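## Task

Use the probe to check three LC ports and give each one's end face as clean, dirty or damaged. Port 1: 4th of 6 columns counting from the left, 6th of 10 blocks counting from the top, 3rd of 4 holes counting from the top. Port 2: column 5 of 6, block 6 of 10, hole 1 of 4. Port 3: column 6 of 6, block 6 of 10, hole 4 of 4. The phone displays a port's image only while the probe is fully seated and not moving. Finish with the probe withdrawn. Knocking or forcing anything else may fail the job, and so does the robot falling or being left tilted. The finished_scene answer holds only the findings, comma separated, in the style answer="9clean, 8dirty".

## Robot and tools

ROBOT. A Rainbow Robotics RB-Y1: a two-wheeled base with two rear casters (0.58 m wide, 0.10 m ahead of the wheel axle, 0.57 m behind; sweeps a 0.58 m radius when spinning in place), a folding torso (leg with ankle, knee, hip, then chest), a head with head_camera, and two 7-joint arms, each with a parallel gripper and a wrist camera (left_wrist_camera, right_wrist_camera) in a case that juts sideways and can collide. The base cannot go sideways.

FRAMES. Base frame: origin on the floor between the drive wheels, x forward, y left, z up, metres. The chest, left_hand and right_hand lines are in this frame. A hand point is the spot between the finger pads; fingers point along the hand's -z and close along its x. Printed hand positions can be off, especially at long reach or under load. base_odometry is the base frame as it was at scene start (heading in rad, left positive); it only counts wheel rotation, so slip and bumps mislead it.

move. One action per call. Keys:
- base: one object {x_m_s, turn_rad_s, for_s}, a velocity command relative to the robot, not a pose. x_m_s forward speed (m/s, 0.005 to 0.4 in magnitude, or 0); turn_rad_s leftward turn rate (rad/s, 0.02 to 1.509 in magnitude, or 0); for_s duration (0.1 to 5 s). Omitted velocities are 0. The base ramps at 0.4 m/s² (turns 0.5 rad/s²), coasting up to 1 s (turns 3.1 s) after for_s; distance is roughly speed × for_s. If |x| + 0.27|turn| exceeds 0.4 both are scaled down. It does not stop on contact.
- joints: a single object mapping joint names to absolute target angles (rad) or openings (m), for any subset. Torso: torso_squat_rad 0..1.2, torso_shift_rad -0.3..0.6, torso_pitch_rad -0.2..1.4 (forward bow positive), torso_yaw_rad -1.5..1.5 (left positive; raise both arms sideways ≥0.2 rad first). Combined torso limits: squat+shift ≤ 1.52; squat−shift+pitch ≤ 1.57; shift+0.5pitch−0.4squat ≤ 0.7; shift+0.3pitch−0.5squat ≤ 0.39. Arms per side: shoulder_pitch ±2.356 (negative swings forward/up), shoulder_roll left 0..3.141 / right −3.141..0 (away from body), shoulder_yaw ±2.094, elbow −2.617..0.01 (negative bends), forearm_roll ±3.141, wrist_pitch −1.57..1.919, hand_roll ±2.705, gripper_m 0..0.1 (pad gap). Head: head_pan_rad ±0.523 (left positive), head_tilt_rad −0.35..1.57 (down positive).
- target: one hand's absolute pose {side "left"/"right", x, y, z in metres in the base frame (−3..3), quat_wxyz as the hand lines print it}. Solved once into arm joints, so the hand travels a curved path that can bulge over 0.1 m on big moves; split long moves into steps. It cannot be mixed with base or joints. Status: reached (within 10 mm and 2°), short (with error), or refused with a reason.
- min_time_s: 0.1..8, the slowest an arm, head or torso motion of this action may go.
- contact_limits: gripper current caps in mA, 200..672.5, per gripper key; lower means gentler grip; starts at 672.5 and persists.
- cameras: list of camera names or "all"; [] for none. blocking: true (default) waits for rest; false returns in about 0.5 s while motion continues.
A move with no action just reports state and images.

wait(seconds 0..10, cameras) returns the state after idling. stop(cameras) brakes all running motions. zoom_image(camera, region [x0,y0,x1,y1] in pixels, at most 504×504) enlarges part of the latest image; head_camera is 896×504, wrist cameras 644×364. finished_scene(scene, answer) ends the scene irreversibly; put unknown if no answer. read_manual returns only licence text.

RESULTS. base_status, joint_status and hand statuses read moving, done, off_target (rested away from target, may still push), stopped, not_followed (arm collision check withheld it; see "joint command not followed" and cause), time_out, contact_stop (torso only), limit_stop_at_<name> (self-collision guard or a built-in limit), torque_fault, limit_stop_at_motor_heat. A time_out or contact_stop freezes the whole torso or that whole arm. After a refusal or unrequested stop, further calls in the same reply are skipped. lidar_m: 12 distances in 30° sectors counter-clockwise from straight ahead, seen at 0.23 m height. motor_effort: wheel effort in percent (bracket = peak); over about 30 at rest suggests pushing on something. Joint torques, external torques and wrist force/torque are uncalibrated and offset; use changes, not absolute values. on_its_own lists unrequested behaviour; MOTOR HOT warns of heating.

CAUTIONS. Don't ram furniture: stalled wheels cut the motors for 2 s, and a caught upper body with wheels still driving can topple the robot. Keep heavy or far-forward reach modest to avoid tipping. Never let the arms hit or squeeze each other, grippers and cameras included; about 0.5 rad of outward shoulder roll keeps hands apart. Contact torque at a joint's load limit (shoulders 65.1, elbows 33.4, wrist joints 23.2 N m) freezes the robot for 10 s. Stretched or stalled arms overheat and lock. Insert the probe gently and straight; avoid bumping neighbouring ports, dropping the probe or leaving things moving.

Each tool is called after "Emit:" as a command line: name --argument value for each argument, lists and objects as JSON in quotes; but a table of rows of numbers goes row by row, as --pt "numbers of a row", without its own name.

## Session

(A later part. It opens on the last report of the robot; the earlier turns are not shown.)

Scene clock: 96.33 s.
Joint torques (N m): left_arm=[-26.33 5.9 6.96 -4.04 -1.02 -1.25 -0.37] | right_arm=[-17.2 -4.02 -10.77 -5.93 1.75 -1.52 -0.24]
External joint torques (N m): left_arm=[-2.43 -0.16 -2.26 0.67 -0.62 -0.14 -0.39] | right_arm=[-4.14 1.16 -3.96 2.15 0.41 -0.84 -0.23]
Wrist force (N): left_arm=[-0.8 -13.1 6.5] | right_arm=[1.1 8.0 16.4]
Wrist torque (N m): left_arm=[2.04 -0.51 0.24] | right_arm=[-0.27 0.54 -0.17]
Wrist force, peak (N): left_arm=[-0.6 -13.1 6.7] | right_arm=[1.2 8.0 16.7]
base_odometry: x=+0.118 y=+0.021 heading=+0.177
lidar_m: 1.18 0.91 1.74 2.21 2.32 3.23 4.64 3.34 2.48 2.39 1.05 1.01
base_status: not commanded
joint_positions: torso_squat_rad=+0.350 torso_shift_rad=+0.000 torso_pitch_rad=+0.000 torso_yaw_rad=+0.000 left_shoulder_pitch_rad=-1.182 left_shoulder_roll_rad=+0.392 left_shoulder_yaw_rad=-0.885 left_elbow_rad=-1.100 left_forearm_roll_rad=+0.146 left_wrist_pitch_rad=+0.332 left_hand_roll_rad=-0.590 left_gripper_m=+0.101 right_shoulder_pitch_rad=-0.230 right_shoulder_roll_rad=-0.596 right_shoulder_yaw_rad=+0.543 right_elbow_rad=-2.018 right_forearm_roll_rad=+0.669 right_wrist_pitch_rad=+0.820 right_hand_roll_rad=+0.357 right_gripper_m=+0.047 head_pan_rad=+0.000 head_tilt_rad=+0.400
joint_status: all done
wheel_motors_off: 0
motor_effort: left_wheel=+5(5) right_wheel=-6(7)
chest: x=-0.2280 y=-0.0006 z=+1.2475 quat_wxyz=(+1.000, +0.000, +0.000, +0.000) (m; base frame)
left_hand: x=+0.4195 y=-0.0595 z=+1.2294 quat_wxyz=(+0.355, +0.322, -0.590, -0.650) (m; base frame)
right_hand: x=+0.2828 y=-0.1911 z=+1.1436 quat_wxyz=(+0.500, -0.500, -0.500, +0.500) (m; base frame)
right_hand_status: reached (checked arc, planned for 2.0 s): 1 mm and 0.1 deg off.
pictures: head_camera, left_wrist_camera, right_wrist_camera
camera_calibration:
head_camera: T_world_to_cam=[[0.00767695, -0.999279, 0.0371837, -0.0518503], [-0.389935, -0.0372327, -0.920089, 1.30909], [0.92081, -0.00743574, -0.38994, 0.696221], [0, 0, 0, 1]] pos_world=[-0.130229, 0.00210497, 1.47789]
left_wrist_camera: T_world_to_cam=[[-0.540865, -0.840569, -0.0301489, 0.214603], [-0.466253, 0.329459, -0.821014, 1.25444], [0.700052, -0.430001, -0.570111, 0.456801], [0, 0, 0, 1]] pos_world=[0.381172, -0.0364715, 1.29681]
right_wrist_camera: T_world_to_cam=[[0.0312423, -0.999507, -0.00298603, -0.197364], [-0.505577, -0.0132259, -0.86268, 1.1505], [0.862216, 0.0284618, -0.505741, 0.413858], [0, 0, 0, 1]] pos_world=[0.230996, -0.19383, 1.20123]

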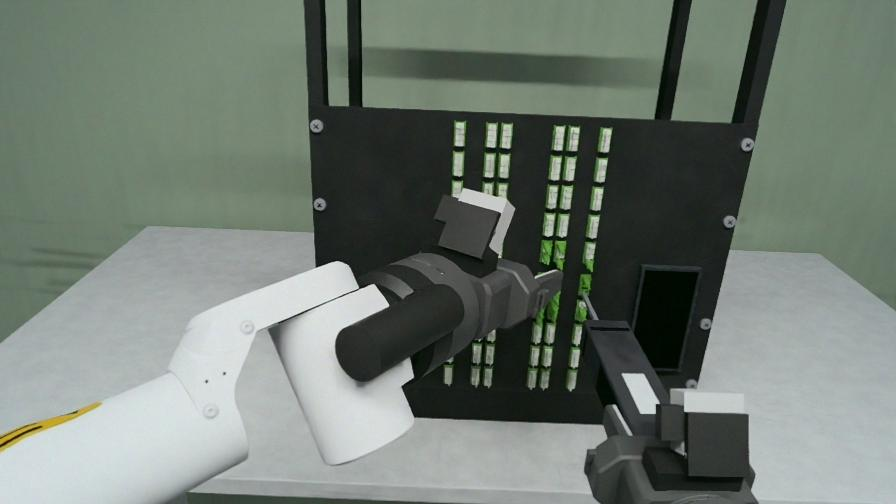

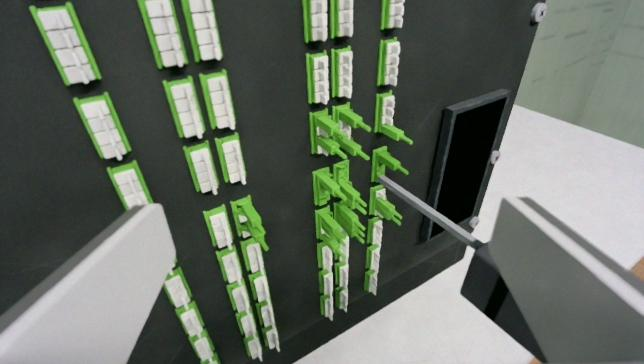

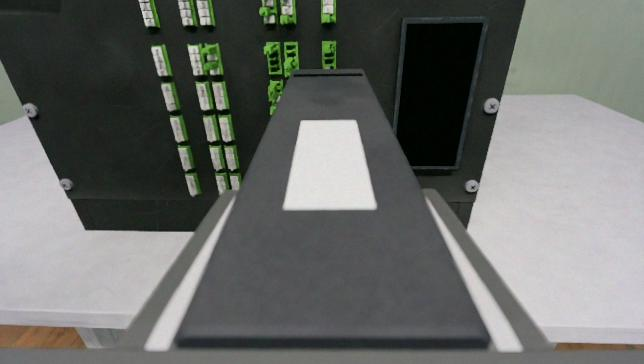

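Emit:
wait --seconds 3 --cameras '["head_camera"]'

Scene clock: 99.87 s.
Joint torques (N m): left_arm=[-26.11 5.96 6.78 -3.77 -0.7 -1.31 -0.4] | right_arm=[-17.47 -3.93 -11.02 -6.2 1.87 -1.51 -0.24]
External joint torques (N m): left_arm=[-2.21 -0.1 -2.44 0.94 -0.29 -0.2 -0.41] | right_arm=[-4.42 1.25 -4.2 1.87 0.53 -0.83 -0.24]
Wrist force (N): left_arm=[-0.8 -13.0 6.7] | right_arm=[1.1 8.2 15.8]
Wrist torque (N m): left_arm=[2.03 -0.51 0.23] | right_arm=[-0.29 0.52 -0.17]
Wrist force, peak (N): left_arm=[-0.7 -13.3 6.5] | right_arm=[1.3 8.0 16.7]
base_odometry: x=+0.118 y=+0.021 heading=+0.177
lidar_m: 1.19 0.90 1.73 2.21 2.30 3.23 4.65 3.34 2.47 2.39 1.05 1.02
base_status: not commanded
joint_positions: torso_squat_rad=+0.350 torso_shift_rad=+0.000 torso_pitch_rad=+0.000 torso_yaw_rad=+0.000 left_shoulder_pitch_rad=-1.182 left_shoulder_roll_rad=+0.392 left_shoulder_yaw_rad=-0.885 left_elbow_rad=-1.100 left_forearm_roll_rad=+0.146 left_wrist_pitch_rad=+0.332 left_hand_roll_rad=-0.590 left_gripper_m=+0.101 right_shoulder_pitch_rad=-0.230 right_shoulder_roll_rad=-0.596 right_shoulder_yaw_rad=+0.543 right_elbow_rad=-2.018 right_forearm_roll_rad=+0.669 right_wrist_pitch_rad=+0.820 right_hand_roll_rad=+0.357 right_gripper_m=+0.047 head_pan_rad=+0.000 head_tilt_rad=+0.400
joint_status: all done
wheel_motors_off: 0
motor_effort: left_wheel=+5(5) right_wheel=-6(7)
chest: x=-0.2280 y=-0.0006 z=+1.2475 quat_wxyz=(+1.000, +0.000, +0.000, +0.000) (m; base frame)
left_hand: x=+0.4195 y=-0.0595 z=+1.2294 quat_wxyz=(+0.355, +0.322, -0.590, -0.650) (m; base frame)
right_hand: x=+0.2828 y=-0.1911 z=+1.1436 quat_wxyz=(+0.500, -0.500, -0.500, +0.500) (m; base frame)
right_hand_status: reached (checked arc, planned for 2.0 s): 1 mm and 0.1 deg off.
wait: 3.00 s; at rest from the start
pictures: head_camera
camera_calibration:
head_camera: T_world_to_cam=[[0.00767695, -0.999279, 0.0371837, -0.0518503], [-0.389935, -0.0372327, -0.920089, 1.30909], [0.92081, -0.00743574, -0.38994, 0.696221], [0, 0, 0, 1]] pos_world=[-0.130229, 0.00210497, 1.47789]

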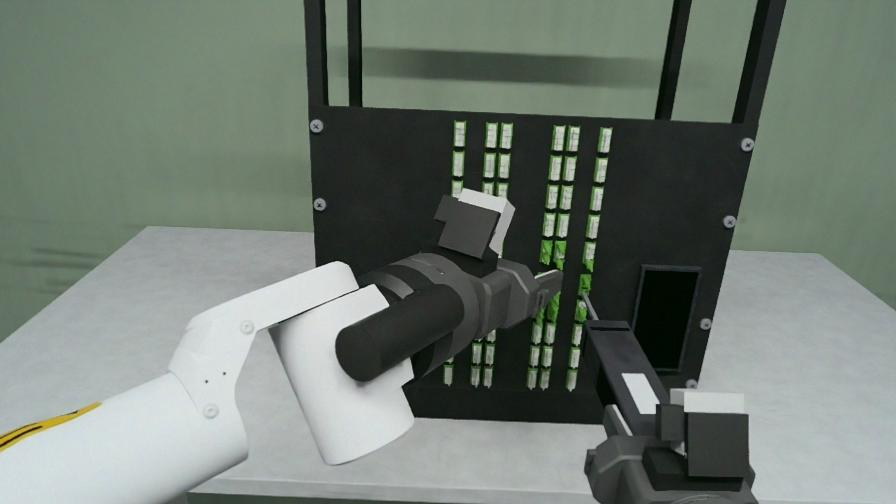

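Emit:
move --target '{"side": "right", "x": 0.2745, "y": -0.1911, "z": 1.1440, "quat_wxyz": [0.5, -0.5, -0.5, 0.5]}' --min_time_s 1.5 --cameras '[]'

Emit:
move --target '{"side": "right", "x": 0.2745, "y": -0.1876, "z": 1.1440, "quat_wxyz": [0.5035, -0.5035, -0.4965, 0.4965]}' --min_time_s 1.5 --cameras '["head_camera","right_wrist_camera","left_wrist_camera"]'

Emit:
zoom_image --camera "right_wrist_camera" --region '[318, 50, 338, 70]'

Emit:
zoom_image --camera "left_wrist_camera" --region '[368, 158, 398, 188]'

Emit:
zoom_image --camera "right_wrist_camera" --region '[240, 30, 420, 130]'

Scene clock: 103.57 s.
Joint torques (N m): left_arm=[-25.97 5.22 7.29 -3.83 -0.71 -1.37 -0.46] | right_arm=[-12.74 -6.94 -7.09 -9.36 2 -0.56 0.26]
External joint torques (N m): left_arm=[-2.07 -0.84 -1.93 0.88 -0.3 -0.26 -0.47] | right_arm=[-0.12 -1.84 -0.38 -1.26 0.65 0.13 0.26]
Wrist force (N): left_arm=[-0.6 -13.0 6.7] | right_arm=[1.5 7.6 1.2]
Wrist torque (N m): left_arm=[2.03 -0.50 0.25] | right_arm=[-0.27 0.29 -0.25]
Wrist force, peak (N): left_arm=[-0.6 -13.3 6.7] | right_arm=[1.0 8.1 16.9]
move: done
base_odometry: x=+0.118 y=+0.021 heading=+0.177
lidar_m: 1.19 0.90 1.75 2.22 2.31 3.22 4.64 3.34 2.47 2.39 1.05 1.02
base_status: not commanded
joint_positions: torso_squat_rad=+0.350 torso_shift_rad=+0.000 torso_pitch_rad=+0.000 torso_yaw_rad=+0.000 left_shoulder_pitch_rad=-1.182 left_shoulder_roll_rad=+0.392 left_shoulder_yaw_rad=-0.885 left_elbow_rad=-1.100 left_forearm_roll_rad=+0.146 left_wrist_pitch_rad=+0.332 left_hand_roll_rad=-0.590 left_gripper_m=+0.101 right_shoulder_pitch_rad=-0.207 right_shoulder_roll_rad=-0.601 right_shoulder_yaw_rad=+0.545 right_elbow_rad=-2.049 right_forearm_roll_rad=+0.678 right_wrist_pitch_rad=+0.831 right_hand_roll_rad=+0.360 right_gripper_m=+0.047 head_pan_rad=+0.000 head_tilt_rad=+0.400
joint_status: all done
wheel_motors_off: 0
motor_effort: left_wheel=+5(5) right_wheel=-7(8)
chest: x=-0.2279 y=-0.0006 z=+1.2475 quat_wxyz=(+1.000, +0.000, +0.000, +0.000) (m; base frame)
left_hand: x=+0.4197 y=-0.0595 z=+1.2293 quat_wxyz=(+0.355, +0.322, -0.590, -0.650) (m; base frame)
right_hand: x=+0.2750 y=-0.1911 z=+1.1437 quat_wxyz=(+0.500, -0.500, -0.500, +0.500) (m; base frame)
right_hand_status: reached (checked arc, planned for 1.5 s): 1 mm and 0.1 deg off.
pictures: none
No camera images: "cameras" was empty.

Scene clock: 105.40 s.
Joint torques (N m): left_arm=[-26.38 5.49 7.28 -3.7 -0.78 -1.61 -0.4] | right_arm=[-14.82 -3.11 -7.08 -7.47 2.12 -0.66 0.2]
External joint torques (N m): left_arm=[-2.48 -0.57 -1.94 1.02 -0.38 -0.5 -0.41] | right_arm=[-2.18 1.67 -0.53 0.7 0.74 0.04 0.2]
Wrist force (N): left_arm=[-0.4 -13.0 6.6] | right_arm=[1.8 7.6 1.5]
Wrist torque (N m): left_arm=[2.03 -0.48 0.25] | right_arm=[-0.25 0.33 -0.26]
Wrist force, peak (N): left_arm=[-0.8 -13.2 7.0] | right_arm=[1.5 8.3 1.4]
move: done
base_odometry: x=+0.118 y=+0.021 heading=+0.177
lidar_m: 1.19 0.90 1.73 2.22 2.31 3.23 4.63 3.34 2.47 2.39 1.05 1.02
base_status: not commanded
joint_positions: torso_squat_rad=+0.350 torso_shift_rad=+0.000 torso_pitch_rad=+0.000 torso_yaw_rad=+0.000 left_shoulder_pitch_rad=-1.182 left_shoulder_roll_rad=+0.392 left_shoulder_yaw_rad=-0.885 left_elbow_rad=-1.100 left_forearm_roll_rad=+0.146 left_wrist_pitch_rad=+0.332 left_hand_roll_rad=-0.590 left_gripper_m=+0.101 right_shoulder_pitch_rad=-0.212 right_shoulder_roll_rad=-0.581 right_shoulder_yaw_rad=+0.553 right_elbow_rad=-2.049 right_forearm_roll_rad=+0.693 right_wrist_pitch_rad=+0.853 right_hand_roll_rad=+0.368 right_gripper_m=+0.047 head_pan_rad=+0.000 head_tilt_rad=+0.400
joint_status: all done
wheel_motors_off: 0
motor_effort: left_wheel=+5(5) right_wheel=-7(7)
chest: x=-0.2279 y=-0.0006 z=+1.2475 quat_wxyz=(+1.000, +0.000, +0.000, +0.000) (m; base frame)
left_hand: x=+0.4197 y=-0.0595 z=+1.2293 quat_wxyz=(+0.355, +0.322, -0.590, -0.650) (m; base frame)
right_hand: x=+0.2744 y=-0.1878 z=+1.1438 quat_wxyz=(+0.504, -0.503, -0.496, +0.497) (m; base frame)
right_hand_status: reached (checked arc, planned for 1.5 s): 0 mm and 0.0 deg off.
pictures: head_camera, left_wrist_camera, right_wrist_camera
camera_calibration:
head_camera: T_world_to_cam=[[0.00768315, -0.999279, 0.0371779, -0.0518417], [-0.39014, -0.0372281, -0.920002, 1.30898], [0.920723, -0.00743609, -0.390145, 0.696422], [0, 0, 0, 1]] pos_world=[-0.13013, 0.00210499, 1.47789]
left_wrist_camera: T_world_to_cam=[[-0.540882, -0.840561, -0.0300744, 0.214565], [-0.466371, 0.329472, -0.820943, 1.25435], [0.699961, -0.430007, -0.570218, 0.456847], [0, 0, 0, 1]] pos_world=[0.381273, -0.0364715, 1.29671]
right_wrist_camera: T_world_to_cam=[[0.0174292, -0.999843, -0.00330122, -0.189708], [-0.505122, -0.00595578, -0.863027, 1.14807], [0.862872, 0.0167094, -0.505146, 0.417981], [0, 0, 0, 1]] pos_world=[0.222555, -0.189825, 1.20133]

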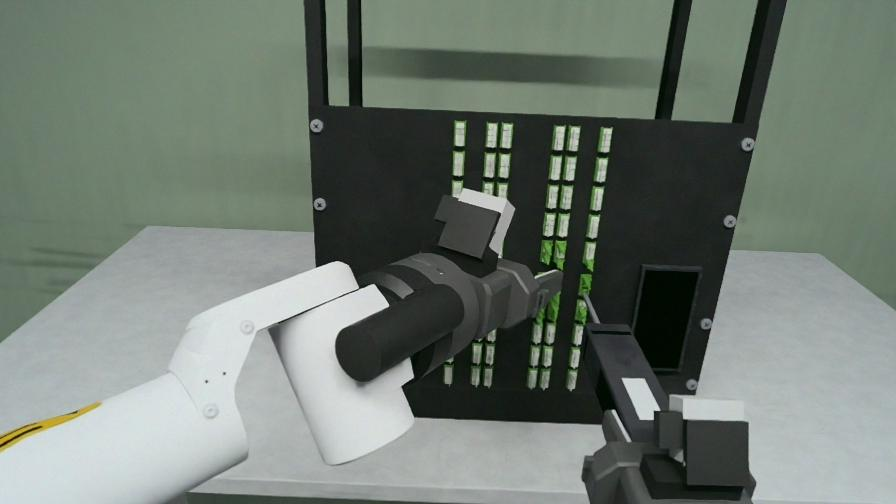

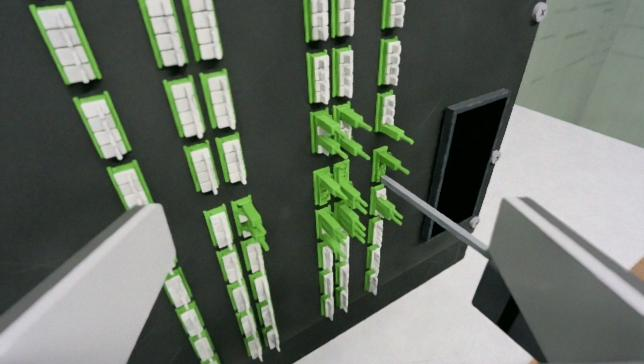

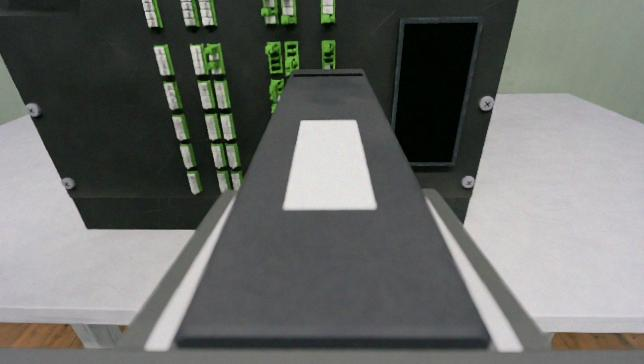

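Scaled by 25.200 from the camera's 644x364 image, which has a finer 1265x715 frame.

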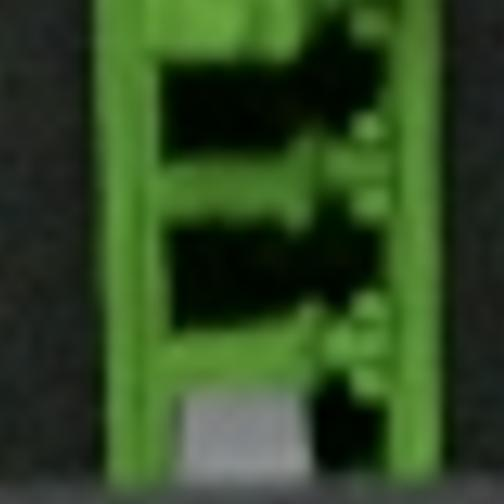

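Scaled by 16.800 from the camera's 644x364 image, which has a finer 1265x715 frame.

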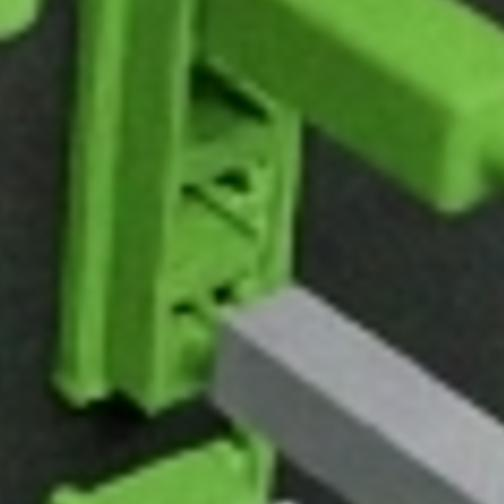

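Scaled by 2.800 from the camera's 644x364 image, which has a finer 1265x715 frame.

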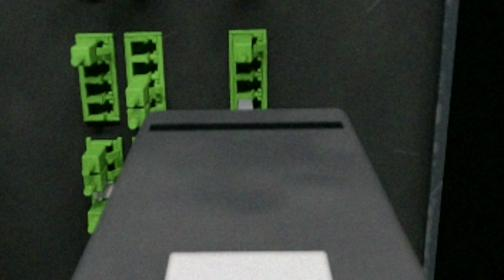

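Emit:
move --target '{"side": "right", "x": 0.2775, "y": -0.1876, "z": 1.1434, "quat_wxyz": [0.5035, -0.5035, -0.4965, 0.4965]}' --min_time_s 1.5 --cameras '[]'

Emit:
move --target '{"side": "right", "x": 0.2806, "y": -0.1876, "z": 1.1434, "quat_wxyz": [0.5035, -0.5035, -0.4965, 0.4965]}' --min_time_s 1.5 --cameras '["right_wrist_camera"]'

Emit:
zoom_image --camera "right_wrist_camera" --region '[318, 50, 338, 70]'

Scene clock: 107.60 s.
Joint torques (N m): left_arm=[-26.38 6.1 6.7 -3.74 -0.49 -1.44 -0.4] | right_arm=[-14.39 -3.82 -9 -7.43 1.76 -0.99 -0.39]
External joint torques (N m): left_arm=[-2.49 0.04 -2.52 0.97 -0.08 -0.33 -0.41] | right_arm=[-1.59 0.96 -2.42 0.74 0.38 -0.29 -0.39]
Wrist force (N): left_arm=[-0.8 -12.9 6.5] | right_arm=[1.9 7.6 0.9]
Wrist torque (N m): left_arm=[2.02 -0.50 0.23] | right_arm=[-0.37 0.17 -0.24]
Wrist force, peak (N): left_arm=[-0.6 -13.2 6.7] | right_arm=[2.6 7.0 8.0]
move: done
base_odometry: x=+0.118 y=+0.021 heading=+0.177
lidar_m: 1.19 0.90 1.75 2.22 2.31 3.23 4.64 3.34 2.47 2.39 1.05 1.02
base_status: not commanded
joint_positions: torso_squat_rad=+0.350 torso_shift_rad=+0.000 torso_pitch_rad=+0.000 torso_yaw_rad=+0.000 left_shoulder_pitch_rad=-1.182 left_shoulder_roll_rad=+0.392 left_shoulder_yaw_rad=-0.885 left_elbow_rad=-1.100 left_forearm_roll_rad=+0.146 left_wrist_pitch_rad=+0.332 left_hand_roll_rad=-0.590 left_gripper_m=+0.101 right_shoulder_pitch_rad=-0.219 right_shoulder_roll_rad=-0.578 right_shoulder_yaw_rad=+0.552 right_elbow_rad=-2.035 right_forearm_roll_rad=+0.692 right_wrist_pitch_rad=+0.848 right_hand_roll_rad=+0.365 right_gripper_m=+0.047 head_pan_rad=+0.000 head_tilt_rad=+0.400
joint_status: all done
wheel_motors_off: 0
motor_effort: left_wheel=+5(5) right_wheel=-7(8)
chest: x=-0.2279 y=-0.0006 z=+1.2475 quat_wxyz=(+1.000, +0.000, +0.000, +0.000) (m; base frame)
left_hand: x=+0.4196 y=-0.0595 z=+1.2293 quat_wxyz=(+0.355, +0.322, -0.590, -0.650) (m; base frame)
right_hand: x=+0.2773 y=-0.1876 z=+1.1431 quat_wxyz=(+0.504, -0.503, -0.496, +0.497) (m; base frame)
right_hand_status: reached (checked arc, planned for 1.5 s): 0 mm and 0.0 deg off.
pictures: none
No camera images: "cameras" was empty.

Scene clock: 109.43 s.
Joint torques (N m): left_arm=[-26.04 6.09 7.47 -4.12 -0.8 -1.26 -0.65] | right_arm=[-14.83 -3.92 -9.1 -7.13 1.62 -0.98 -0.3]
External joint torques (N m): left_arm=[-2.14 0.03 -1.75 0.59 -0.39 -0.15 -0.67] | right_arm=[-1.86 0.88 -2.49 1.03 0.25 -0.29 -0.29]
Wrist force (N): left_arm=[-0.6 -12.8 6.6] | right_arm=[2.2 7.1 1.6]
Wrist torque (N m): left_arm=[2.00 -0.49 0.23] | right_arm=[-0.35 0.22 -0.22]
Wrist force, peak (N): left_arm=[-0.6 -13.1 6.8] | right_arm=[1.9 8.2 1.6]
move: done
base_odometry: x=+0.118 y=+0.021 heading=+0.177
lidar_m: 1.19 0.90 1.74 2.21 2.31 3.23 4.64 3.34 2.48 2.39 1.05 1.01
base_status: not commanded
joint_positions: torso_squat_rad=+0.350 torso_shift_rad=+0.000 torso_pitch_rad=+0.000 torso_yaw_rad=+0.000 left_shoulder_pitch_rad=-1.182 left_shoulder_roll_rad=+0.392 left_shoulder_yaw_rad=-0.885 left_elbow_rad=-1.100 left_forearm_roll_rad=+0.146 left_wrist_pitch_rad=+0.332 left_hand_roll_rad=-0.590 left_gripper_m=+0.101 right_shoulder_pitch_rad=-0.228 right_shoulder_roll_rad=-0.576 right_shoulder_yaw_rad=+0.551 right_elbow_rad=-2.023 right_forearm_roll_rad=+0.690 right_wrist_pitch_rad=+0.844 right_hand_roll_rad=+0.364 right_gripper_m=+0.047 head_pan_rad=+0.000 head_tilt_rad=+0.400
joint_status: all done
wheel_motors_off: 0
motor_effort: left_wheel=+5(5) right_wheel=-7(7)
chest: x=-0.2279 y=-0.0006 z=+1.2475 quat_wxyz=(+1.000, +0.000, +0.000, +0.000) (m; base frame)
left_hand: x=+0.4196 y=-0.0595 z=+1.2293 quat_wxyz=(+0.355, +0.322, -0.590, -0.650) (m; base frame)
right_hand: x=+0.2804 y=-0.1876 z=+1.1431 quat_wxyz=(+0.504, -0.503, -0.496, +0.497) (m; base frame)
right_hand_status: reached (checked arc, planned for 1.5 s): 0 mm and 0.0 deg off.
pictures: right_wrist_camera
camera_calibration:
right_wrist_camera: T_world_to_cam=[[0.0171828, -0.999848, -0.0029281, -0.190008], [-0.505122, -0.00615331, -0.863026, 1.15054], [0.862877, 0.0163082, -0.505151, 0.412428], [0, 0, 0, 1]] pos_world=[0.228555, -0.189625, 1.20073]

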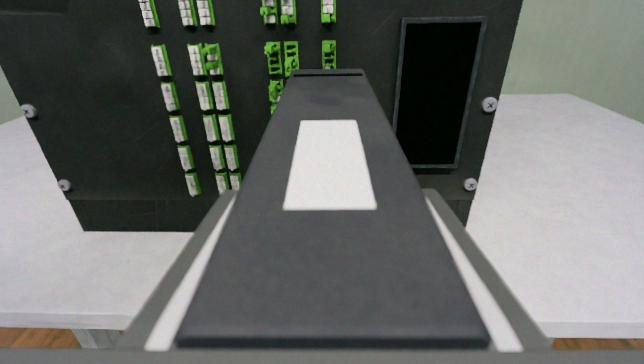

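Scaled by 25.200 from the camera's 644x364 image, which has a finer 1265x715 frame.

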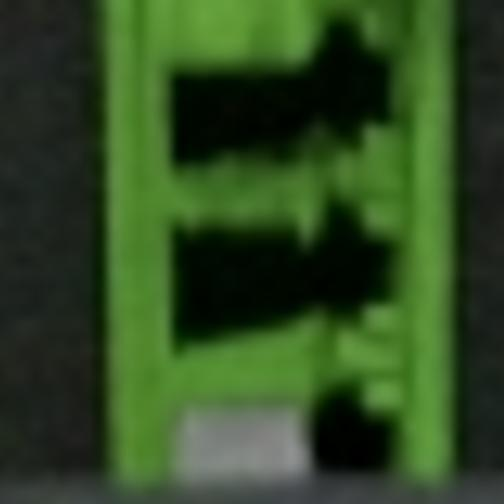

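Emit:
move --target '{"side":"right","x":0.2836,"y":-0.1874,"z":1.1435,"quat_wxyz":[0.5035,-0.5035,-0.4965,0.4965]}' --cameras '["head_camera","left_wrist_camera","right_wrist_camera"]'

Emit:
zoom_image --camera "right_wrist_camera" --region '[318, 50, 338, 70]'

Emit:
zoom_image --camera "left_wrist_camera" --region '[368, 158, 398, 188]'

Emit:
zoom_image --camera "head_camera" --region '[520, 225, 720, 385]'

Scene clock: 115.43 s.
Joint torques (N m): left_arm=[-26.4 5.45 6.92 -3.9 -0.77 -1.23 -0.35] | right_arm=[-14.39 -4.13 -8.49 -7.84 1.51 -1.15 -0.31]
External joint torques (N m): left_arm=[-2.5 -0.61 -2.3 0.81 -0.36 -0.12 -0.37] | right_arm=[-1.26 0.69 -1.84 0.31 0.14 -0.46 -0.3]
Wrist force (N): left_arm=[-0.6 -12.9 6.5] | right_arm=[1.6 7.4 1.3]
Wrist torque (N m): left_arm=[2.02 -0.48 0.23] | right_arm=[-0.36 0.20 -0.20]
Wrist force, peak (N): left_arm=[-0.7 -13.2 6.7] | right_arm=[1.4 7.0 7.2]
move: done
base_odometry: x=+0.118 y=+0.021 heading=+0.177
lidar_m: 1.19 0.90 1.73 2.21 2.32 3.23 4.63 3.34 2.47 2.40 1.05 1.03
base_status: not commanded
joint_positions: torso_squat_rad=+0.350 torso_shift_rad=+0.000 torso_pitch_rad=+0.000 torso_yaw_rad=+0.000 left_shoulder_pitch_rad=-1.182 left_shoulder_roll_rad=+0.392 left_shoulder_yaw_rad=-0.885 left_elbow_rad=-1.100 left_forearm_roll_rad=+0.146 left_wrist_pitch_rad=+0.332 left_hand_roll_rad=-0.590 left_gripper_m=+0.101 right_shoulder_pitch_rad=-0.237 right_shoulder_roll_rad=-0.573 right_shoulder_yaw_rad=+0.550 right_elbow_rad=-2.011 right_forearm_roll_rad=+0.687 right_wrist_pitch_rad=+0.841 right_hand_roll_rad=+0.363 right_gripper_m=+0.047 head_pan_rad=+0.000 head_tilt_rad=+0.400
joint_status: all done
wheel_motors_off: 0
motor_effort: left_wheel=+5(5) right_wheel=-6(7)
chest: x=-0.2279 y=-0.0006 z=+1.2475 quat_wxyz=(+1.000, +0.000, +0.000, +0.000) (m; base frame)
left_hand: x=+0.4196 y=-0.0596 z=+1.2294 quat_wxyz=(+0.355, +0.322, -0.590, -0.650) (m; base frame)
right_hand: x=+0.2834 y=-0.1875 z=+1.1432 quat_wxyz=(+0.504, -0.503, -0.496, +0.497) (m; base frame)
right_hand_status: reached (checked arc, planned for 0.1 s): 0 mm and 0.0 deg off.
pictures: head_camera, left_wrist_camera, right_wrist_camera
camera_calibration:
head_camera: T_world_to_cam=[[0.00767974, -0.999279, 0.0371811, -0.0518469], [-0.390056, -0.0372304, -0.920038, 1.30904], [0.920759, -0.00743705, -0.390061, 0.696301], [0, 0, 0, 1]] pos_world=[-0.130129, 0.00210498, 1.47789]
left_wrist_camera: T_world_to_cam=[[-0.540907, -0.840543, -0.0301188, 0.214635], [-0.466342, 0.329517, -0.820941, 1.25442], [0.699961, -0.430007, -0.570218, 0.456904], [0, 0, 0, 1]] pos_world=[0.381273, -0.0364715, 1.29681]
right_wrist_camera: T_world_to_cam=[[0.0169962, -0.999851, -0.00305144, -0.189768], [-0.505125, -0.0059526, -0.863026, 1.15218], [0.862879, 0.0162095, -0.50515, 0.409868], [0, 0, 0, 1]] pos_world=[0.231554, -0.189525, 1.20083]

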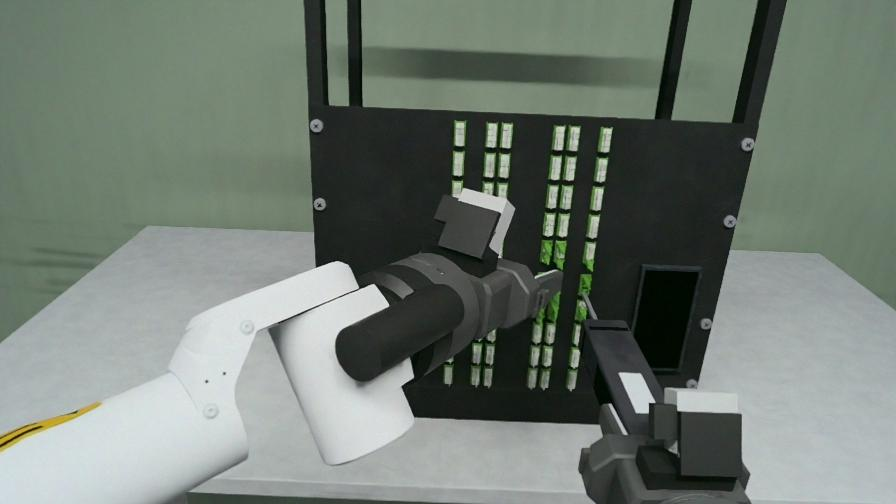

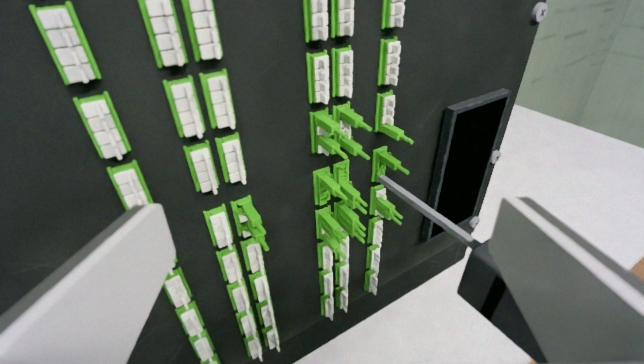

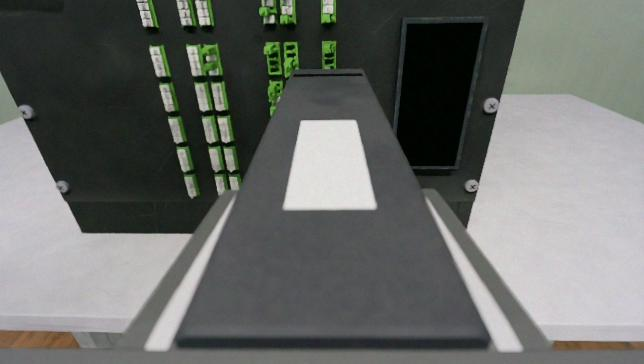

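Scaled by 25.200 from the camera's 644x364 image, which has a finer 1265x715 frame.

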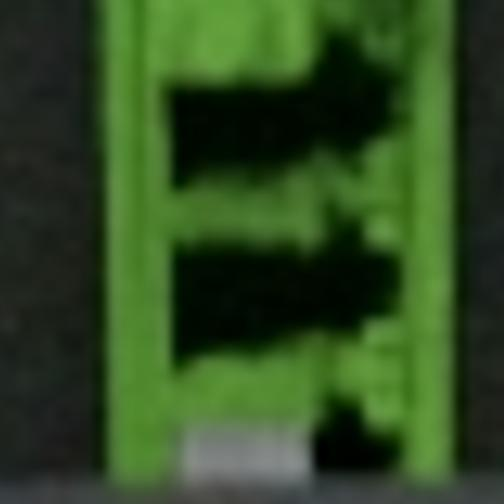

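Scaled by 16.800 from the camera's 644x364 image, which has a finer 1265x715 frame.

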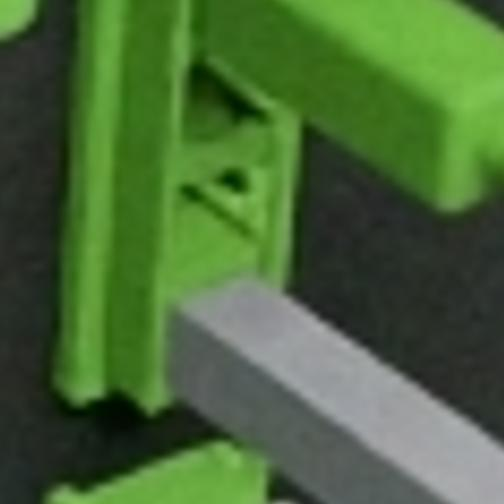

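Scaled by 2.520 from the camera's 896x504 image, which has a finer 1280x720 frame.

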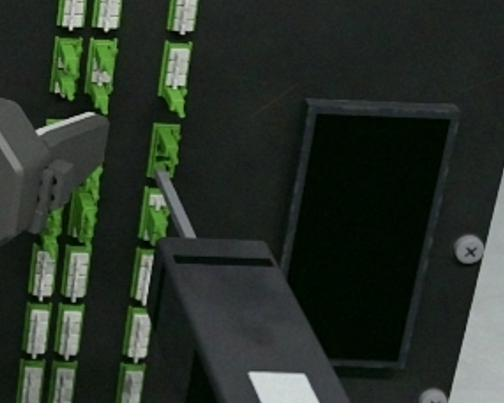

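Emit:
move --target '{"side":"right","x":0.2865,"y":-0.1873,"z":1.1437,"quat_wxyz":[0.5035,-0.5035,-0.4965,0.4965]}' --cameras '["head_camera","right_wrist_camera"]'

Emit:
zoom_image --camera "right_wrist_camera" --region '[318, 50, 338, 70]'

Scene clock: 116.47 s.
Joint torques (N m): left_arm=[-26.11 6 7.28 -4.32 -0.86 -1.37 -0.26] | right_arm=[-16.52 -4.18 -9.09 -6.88 1.58 -1.52 -0.26]
External joint torques (N m): left_arm=[-2.21 -0.06 -1.94 0.39 -0.45 -0.26 -0.27] | right_arm=[-3.22 0.66 -2.41 1.26 0.22 -0.84 -0.25]
Wrist force (N): left_arm=[-0.6 -13.0 6.8] | right_arm=[1.3 7.8 18.7]
Wrist torque (N m): left_arm=[2.01 -0.50 0.23] | right_arm=[-0.33 0.58 -0.18]
Wrist force, peak (N): left_arm=[-0.5 -13.2 6.7] | right_arm=[1.1 7.8 23.5]
move: done
base_odometry: x=+0.118 y=+0.021 heading=+0.177
lidar_m: 1.18 0.90 1.74 2.22 2.31 3.22 4.64 3.34 2.47 2.40 1.06 1.02
base_status: not commanded
joint_positions: torso_squat_rad=+0.350 torso_shift_rad=+0.000 torso_pitch_rad=+0.000 torso_yaw_rad=+0.000 left_shoulder_pitch_rad=-1.182 left_shoulder_roll_rad=+0.392 left_shoulder_yaw_rad=-0.885 left_elbow_rad=-1.100 left_forearm_roll_rad=+0.146 left_wrist_pitch_rad=+0.332 left_hand_roll_rad=-0.590 left_gripper_m=+0.101 right_shoulder_pitch_rad=-0.246 right_shoulder_roll_rad=-0.571 right_shoulder_yaw_rad=+0.549 right_elbow_rad=-2.000 right_forearm_roll_rad=+0.683 right_wrist_pitch_rad=+0.838 right_hand_roll_rad=+0.362 right_gripper_m=+0.047 head_pan_rad=+0.000 head_tilt_rad=+0.400
joint_status: all done
wheel_motors_off: 0
motor_effort: left_wheel=+6(6) right_wheel=-3(6)
chest: x=-0.2281 y=-0.0006 z=+1.2475 quat_wxyz=(+1.000, +0.000, +0.000, +0.000) (m; base frame)
left_hand: x=+0.4195 y=-0.0596 z=+1.2295 quat_wxyz=(+0.355, +0.322, -0.590, -0.650) (m; base frame)
right_hand: x=+0.2861 y=-0.1874 z=+1.1432 quat_wxyz=(+0.504, -0.503, -0.496, +0.497) (m; base frame)
right_hand_status: reached (checked arc, planned for 0.1 s): 1 mm and 0.1 deg off.
pictures: head_camera, right_wrist_camera
camera_calibration:
head_camera: T_world_to_cam=[[0.00767657, -0.999279, 0.0371828, -0.0518483], [-0.389935, -0.0372317, -0.920089, 1.30905], [0.92081, -0.00743575, -0.38994, 0.696313], [0, 0, 0, 1]] pos_world=[-0.130329, 0.00210498, 1.47789]
right_wrist_camera: T_world_to_cam=[[0.0169953, -0.999851, -0.0030558, -0.189708], [-0.505392, -0.00595343, -0.862869, 1.15342], [0.862723, 0.0162091, -0.505418, 0.407894], [0, 0, 0, 1]] pos_world=[0.234254, -0.189425, 1.20083]

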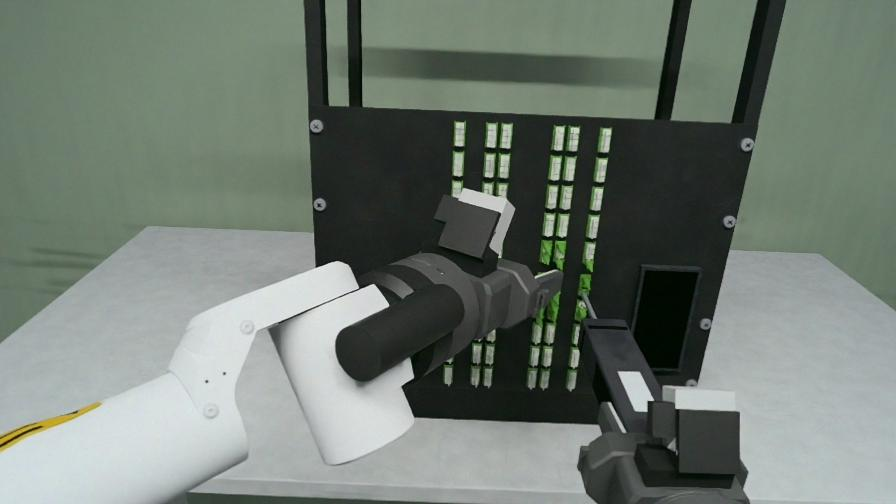

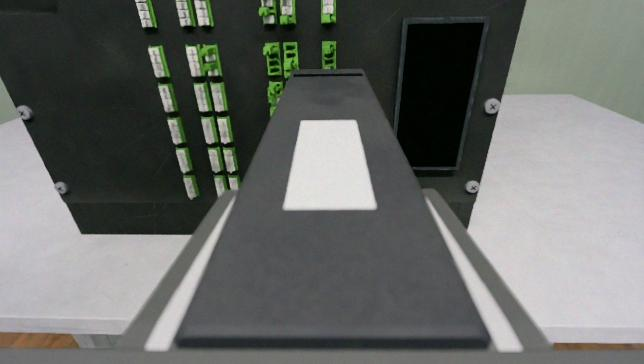

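Scaled by 25.200 from the camera's 644x364 image, which has a finer 1265x715 frame.

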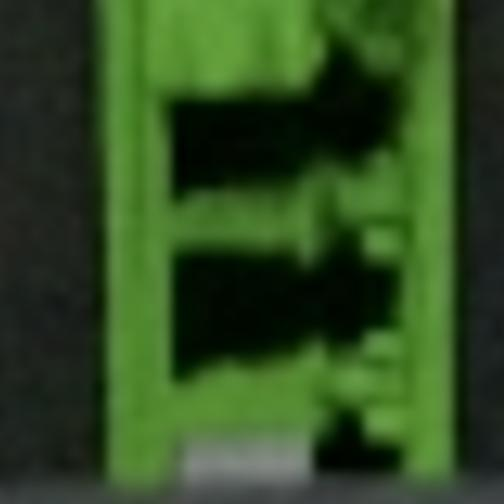

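Emit:
move --target '{"side":"right","x":0.2865,"y":-0.1879,"z":1.1439,"quat_wxyz":[0.5035,-0.5035,-0.4965,0.4965]}' --cameras '["head_camera","right_wrist_camera"]'

Emit:
zoom_image --camera "head_camera" --region '[620, 255, 720, 385]'

Scene clock: 117.27 s.
Joint torques (N m): left_arm=[-25.92 6.15 7.47 -4.09 -0.67 -1.47 -0.42] | right_arm=[-15.55 -4.78 -8.87 -6.93 1.4 -1.3 -0.11]
External joint torques (N m): left_arm=[-2.02 0.08 -1.75 0.62 -0.26 -0.36 -0.43] | right_arm=[-2.27 0.05 -2.2 1.21 0.04 -0.61 -0.1]
Wrist force (N): left_arm=[-0.9 -13.0 6.8] | right_arm=[1.2 6.1 12.1]
Wrist torque (N m): left_arm=[2.03 -0.52 0.23] | right_arm=[-0.70 0.69 -0.15]
Wrist force, peak (N): left_arm=[-0.7 -13.1 6.8] | right_arm=[1.5 8.2 19.6]
move: done
base_odometry: x=+0.118 y=+0.021 heading=+0.177
lidar_m: 1.18 0.90 1.73 2.21 2.31 3.23 4.64 3.35 2.47 2.39 1.04 1.02
base_status: not commanded
joint_positions: torso_squat_rad=+0.350 torso_shift_rad=+0.000 torso_pitch_rad=+0.000 torso_yaw_rad=+0.000 left_shoulder_pitch_rad=-1.182 left_shoulder_roll_rad=+0.392 left_shoulder_yaw_rad=-0.885 left_elbow_rad=-1.100 left_forearm_roll_rad=+0.146 left_wrist_pitch_rad=+0.332 left_hand_roll_rad=-0.590 left_gripper_m=+0.101 right_shoulder_pitch_rad=-0.245 right_shoulder_roll_rad=-0.571 right_shoulder_yaw_rad=+0.549 right_elbow_rad=-2.000 right_forearm_roll_rad=+0.683 right_wrist_pitch_rad=+0.838 right_hand_roll_rad=+0.362 right_gripper_m=+0.047 head_pan_rad=+0.000 head_tilt_rad=+0.400
joint_status: all done
wheel_motors_off: 0
motor_effort: left_wheel=+6(6) right_wheel=-3(3)
chest: x=-0.2281 y=-0.0006 z=+1.2475 quat_wxyz=(+1.000, +0.000, +0.000, +0.000) (m; base frame)
left_hand: x=+0.4195 y=-0.0596 z=+1.2295 quat_wxyz=(+0.355, +0.322, -0.590, -0.650) (m; base frame)
right_hand: x=+0.2859 y=-0.1874 z=+1.1429 quat_wxyz=(+0.504, -0.503, -0.496, +0.497) (m; base frame)
right_hand_status: reached (checked arc, planned for 0.0 s): 1 mm and 0.1 deg off.
pictures: head_camera, right_wrist_camera
camera_calibration:
head_camera: T_world_to_cam=[[0.00767657, -0.999279, 0.0371828, -0.0518483], [-0.389935, -0.0372317, -0.920089, 1.30905], [0.92081, -0.00743575, -0.38994, 0.696313], [0, 0, 0, 1]] pos_world=[-0.130329, 0.00210498, 1.47789]
right_wrist_camera: T_world_to_cam=[[0.0170431, -0.99985, -0.00298213, -0.189806], [-0.506012, -0.00605282, -0.862505, 1.15275], [0.862358, 0.0162088, -0.506039, 0.408748], [0, 0, 0, 1]] pos_world=[0.234053, -0.189425, 1.20053]

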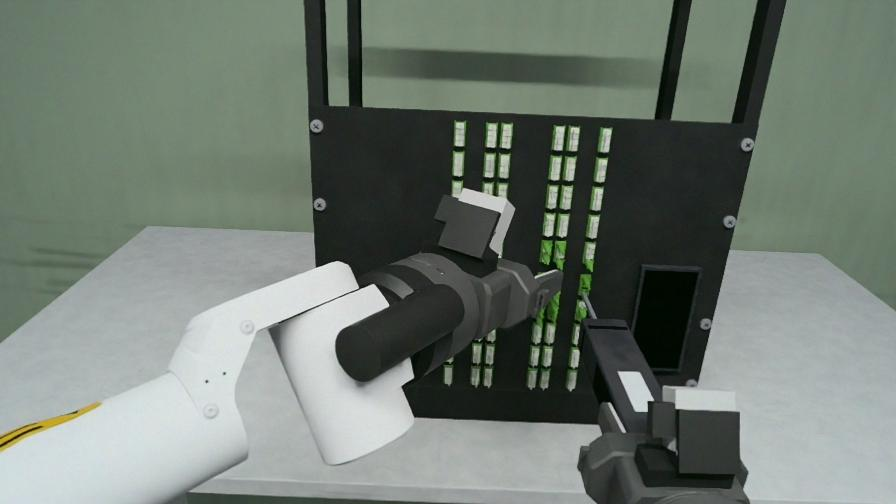

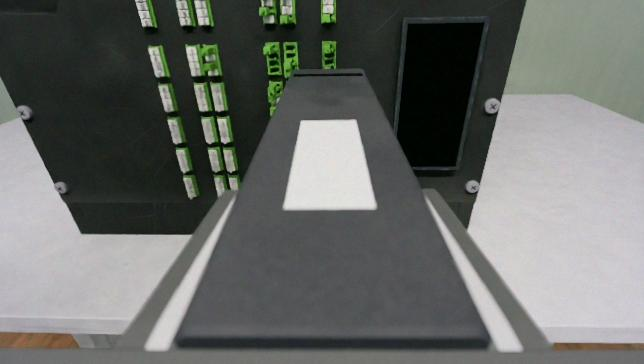

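Scaled by 3.877 from the camera's 896x504 image, which has a finer 1280x720 frame.

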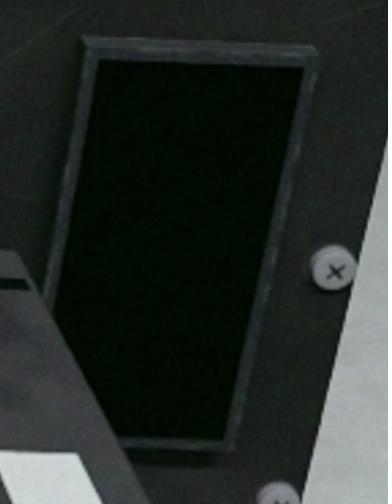

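Emit:
move --target '{"side":"right","x":0.2868,"y":-0.1880,"z":1.1447,"quat_wxyz":[0.5035,-0.5035,-0.4965,0.4965]}' --cameras '["head_camera","right_wrist_camera"]'

Emit:
zoom_image --camera "right_wrist_camera" --region '[318, 50, 338, 70]'

Scene clock: 117.97 s.
Joint torques (N m): left_arm=[-25.6 6.51 7.43 -4.19 -0.56 -1.38 -0.42] | right_arm=[-17.2 -5.44 -10.41 -6.54 1.51 -0.88 0.06]
External joint torques (N m): left_arm=[-1.7 0.44 -1.79 0.52 -0.15 -0.27 -0.44] | right_arm=[-3.87 -0.55 -3.71 1.57 0.14 -0.19 0.07]
Wrist force (N): left_arm=[-0.6 -12.8 6.6] | right_arm=[2.3 7.1 17.3]
Wrist torque (N m): left_arm=[2.01 -0.49 0.24] | right_arm=[-0.43 0.47 -0.18]
Wrist force, peak (N): left_arm=[-0.7 -13.1 6.7] | right_arm=[2.4 7.4 25.9]
move: done
base_odometry: x=+0.118 y=+0.021 heading=+0.177
lidar_m: 1.19 0.90 1.73 2.22 2.31 3.23 4.64 3.35 2.47 2.39 1.05 1.02
base_status: not commanded
joint_positions: torso_squat_rad=+0.350 torso_shift_rad=+0.000 torso_pitch_rad=+0.000 torso_yaw_rad=+0.000 left_shoulder_pitch_rad=-1.182 left_shoulder_roll_rad=+0.392 left_shoulder_yaw_rad=-0.885 left_elbow_rad=-1.100 left_forearm_roll_rad=+0.146 left_wrist_pitch_rad=+0.332 left_hand_roll_rad=-0.590 left_gripper_m=+0.101 right_shoulder_pitch_rad=-0.248 right_shoulder_roll_rad=-0.574 right_shoulder_yaw_rad=+0.548 right_elbow_rad=-2.001 right_forearm_roll_rad=+0.678 right_wrist_pitch_rad=+0.838 right_hand_roll_rad=+0.363 right_gripper_m=+0.047 head_pan_rad=+0.000 head_tilt_rad=+0.400
joint_status: all done
wheel_motors_off: 0
motor_effort: left_wheel=+7(7) right_wheel=-2(3)
chest: x=-0.2281 y=-0.0006 z=+1.2475 quat_wxyz=(+1.000, +0.000, +0.000, +0.000) (m; base frame)
left_hand: x=+0.4194 y=-0.0596 z=+1.2295 quat_wxyz=(+0.355, +0.322, -0.590, -0.650) (m; base frame)
right_hand: x=+0.2865 y=-0.1878 z=+1.1442 quat_wxyz=(+0.504, -0.503, -0.496, +0.497) (m; base frame)
right_hand_status: reached (checked arc, planned for 0.1 s): 1 mm and 0.1 deg off.
pictures: head_camera, right_wrist_camera
camera_calibration:
head_camera: T_world_to_cam=[[0.00767156, -0.999279, 0.0371823, -0.0518474], [-0.38985, -0.03723, -0.920125, 1.30908], [0.920846, -0.00743673, -0.389855, 0.696284], [0, 0, 0, 1]] pos_world=[-0.130428, 0.00210498, 1.47789]
right_wrist_camera: T_world_to_cam=[[0.017378, -0.999843, -0.00339449, -0.189893], [-0.505433, -0.0058554, -0.862846, 1.15448], [0.862691, 0.0167102, -0.505456, 0.40821], [0, 0, 0, 1]] pos_world=[0.234655, -0.189925, 1.20183]

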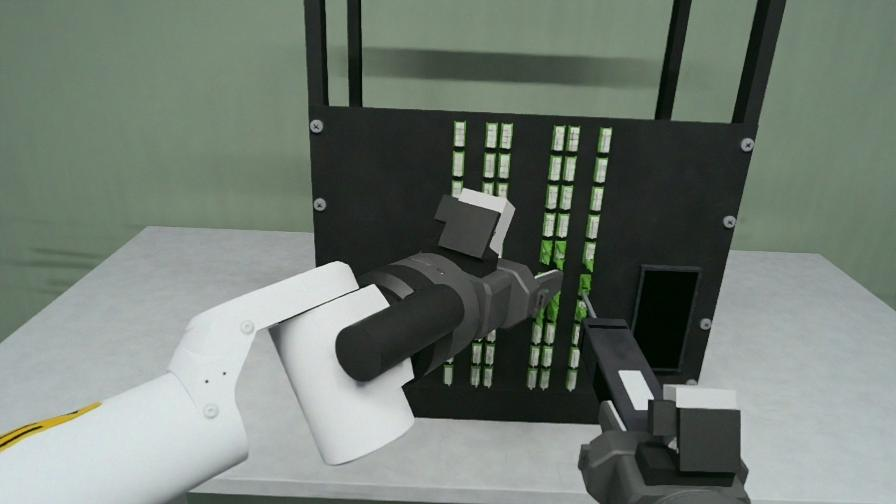

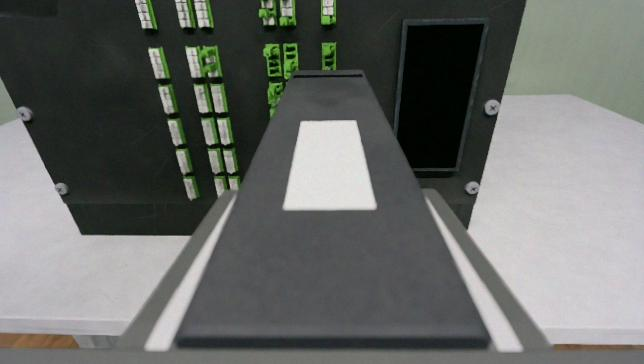

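Scaled by 25.200 from the camera's 644x364 image, which has a finer 1265x715 frame.

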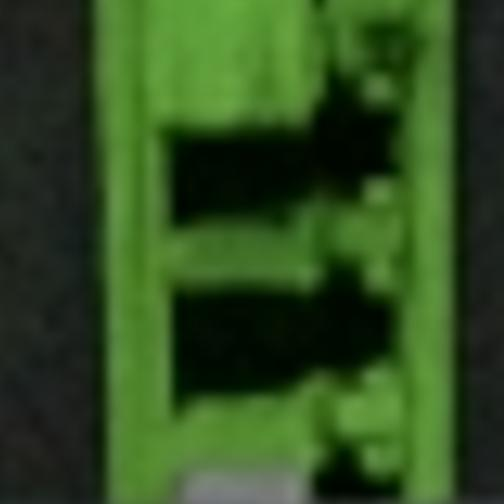

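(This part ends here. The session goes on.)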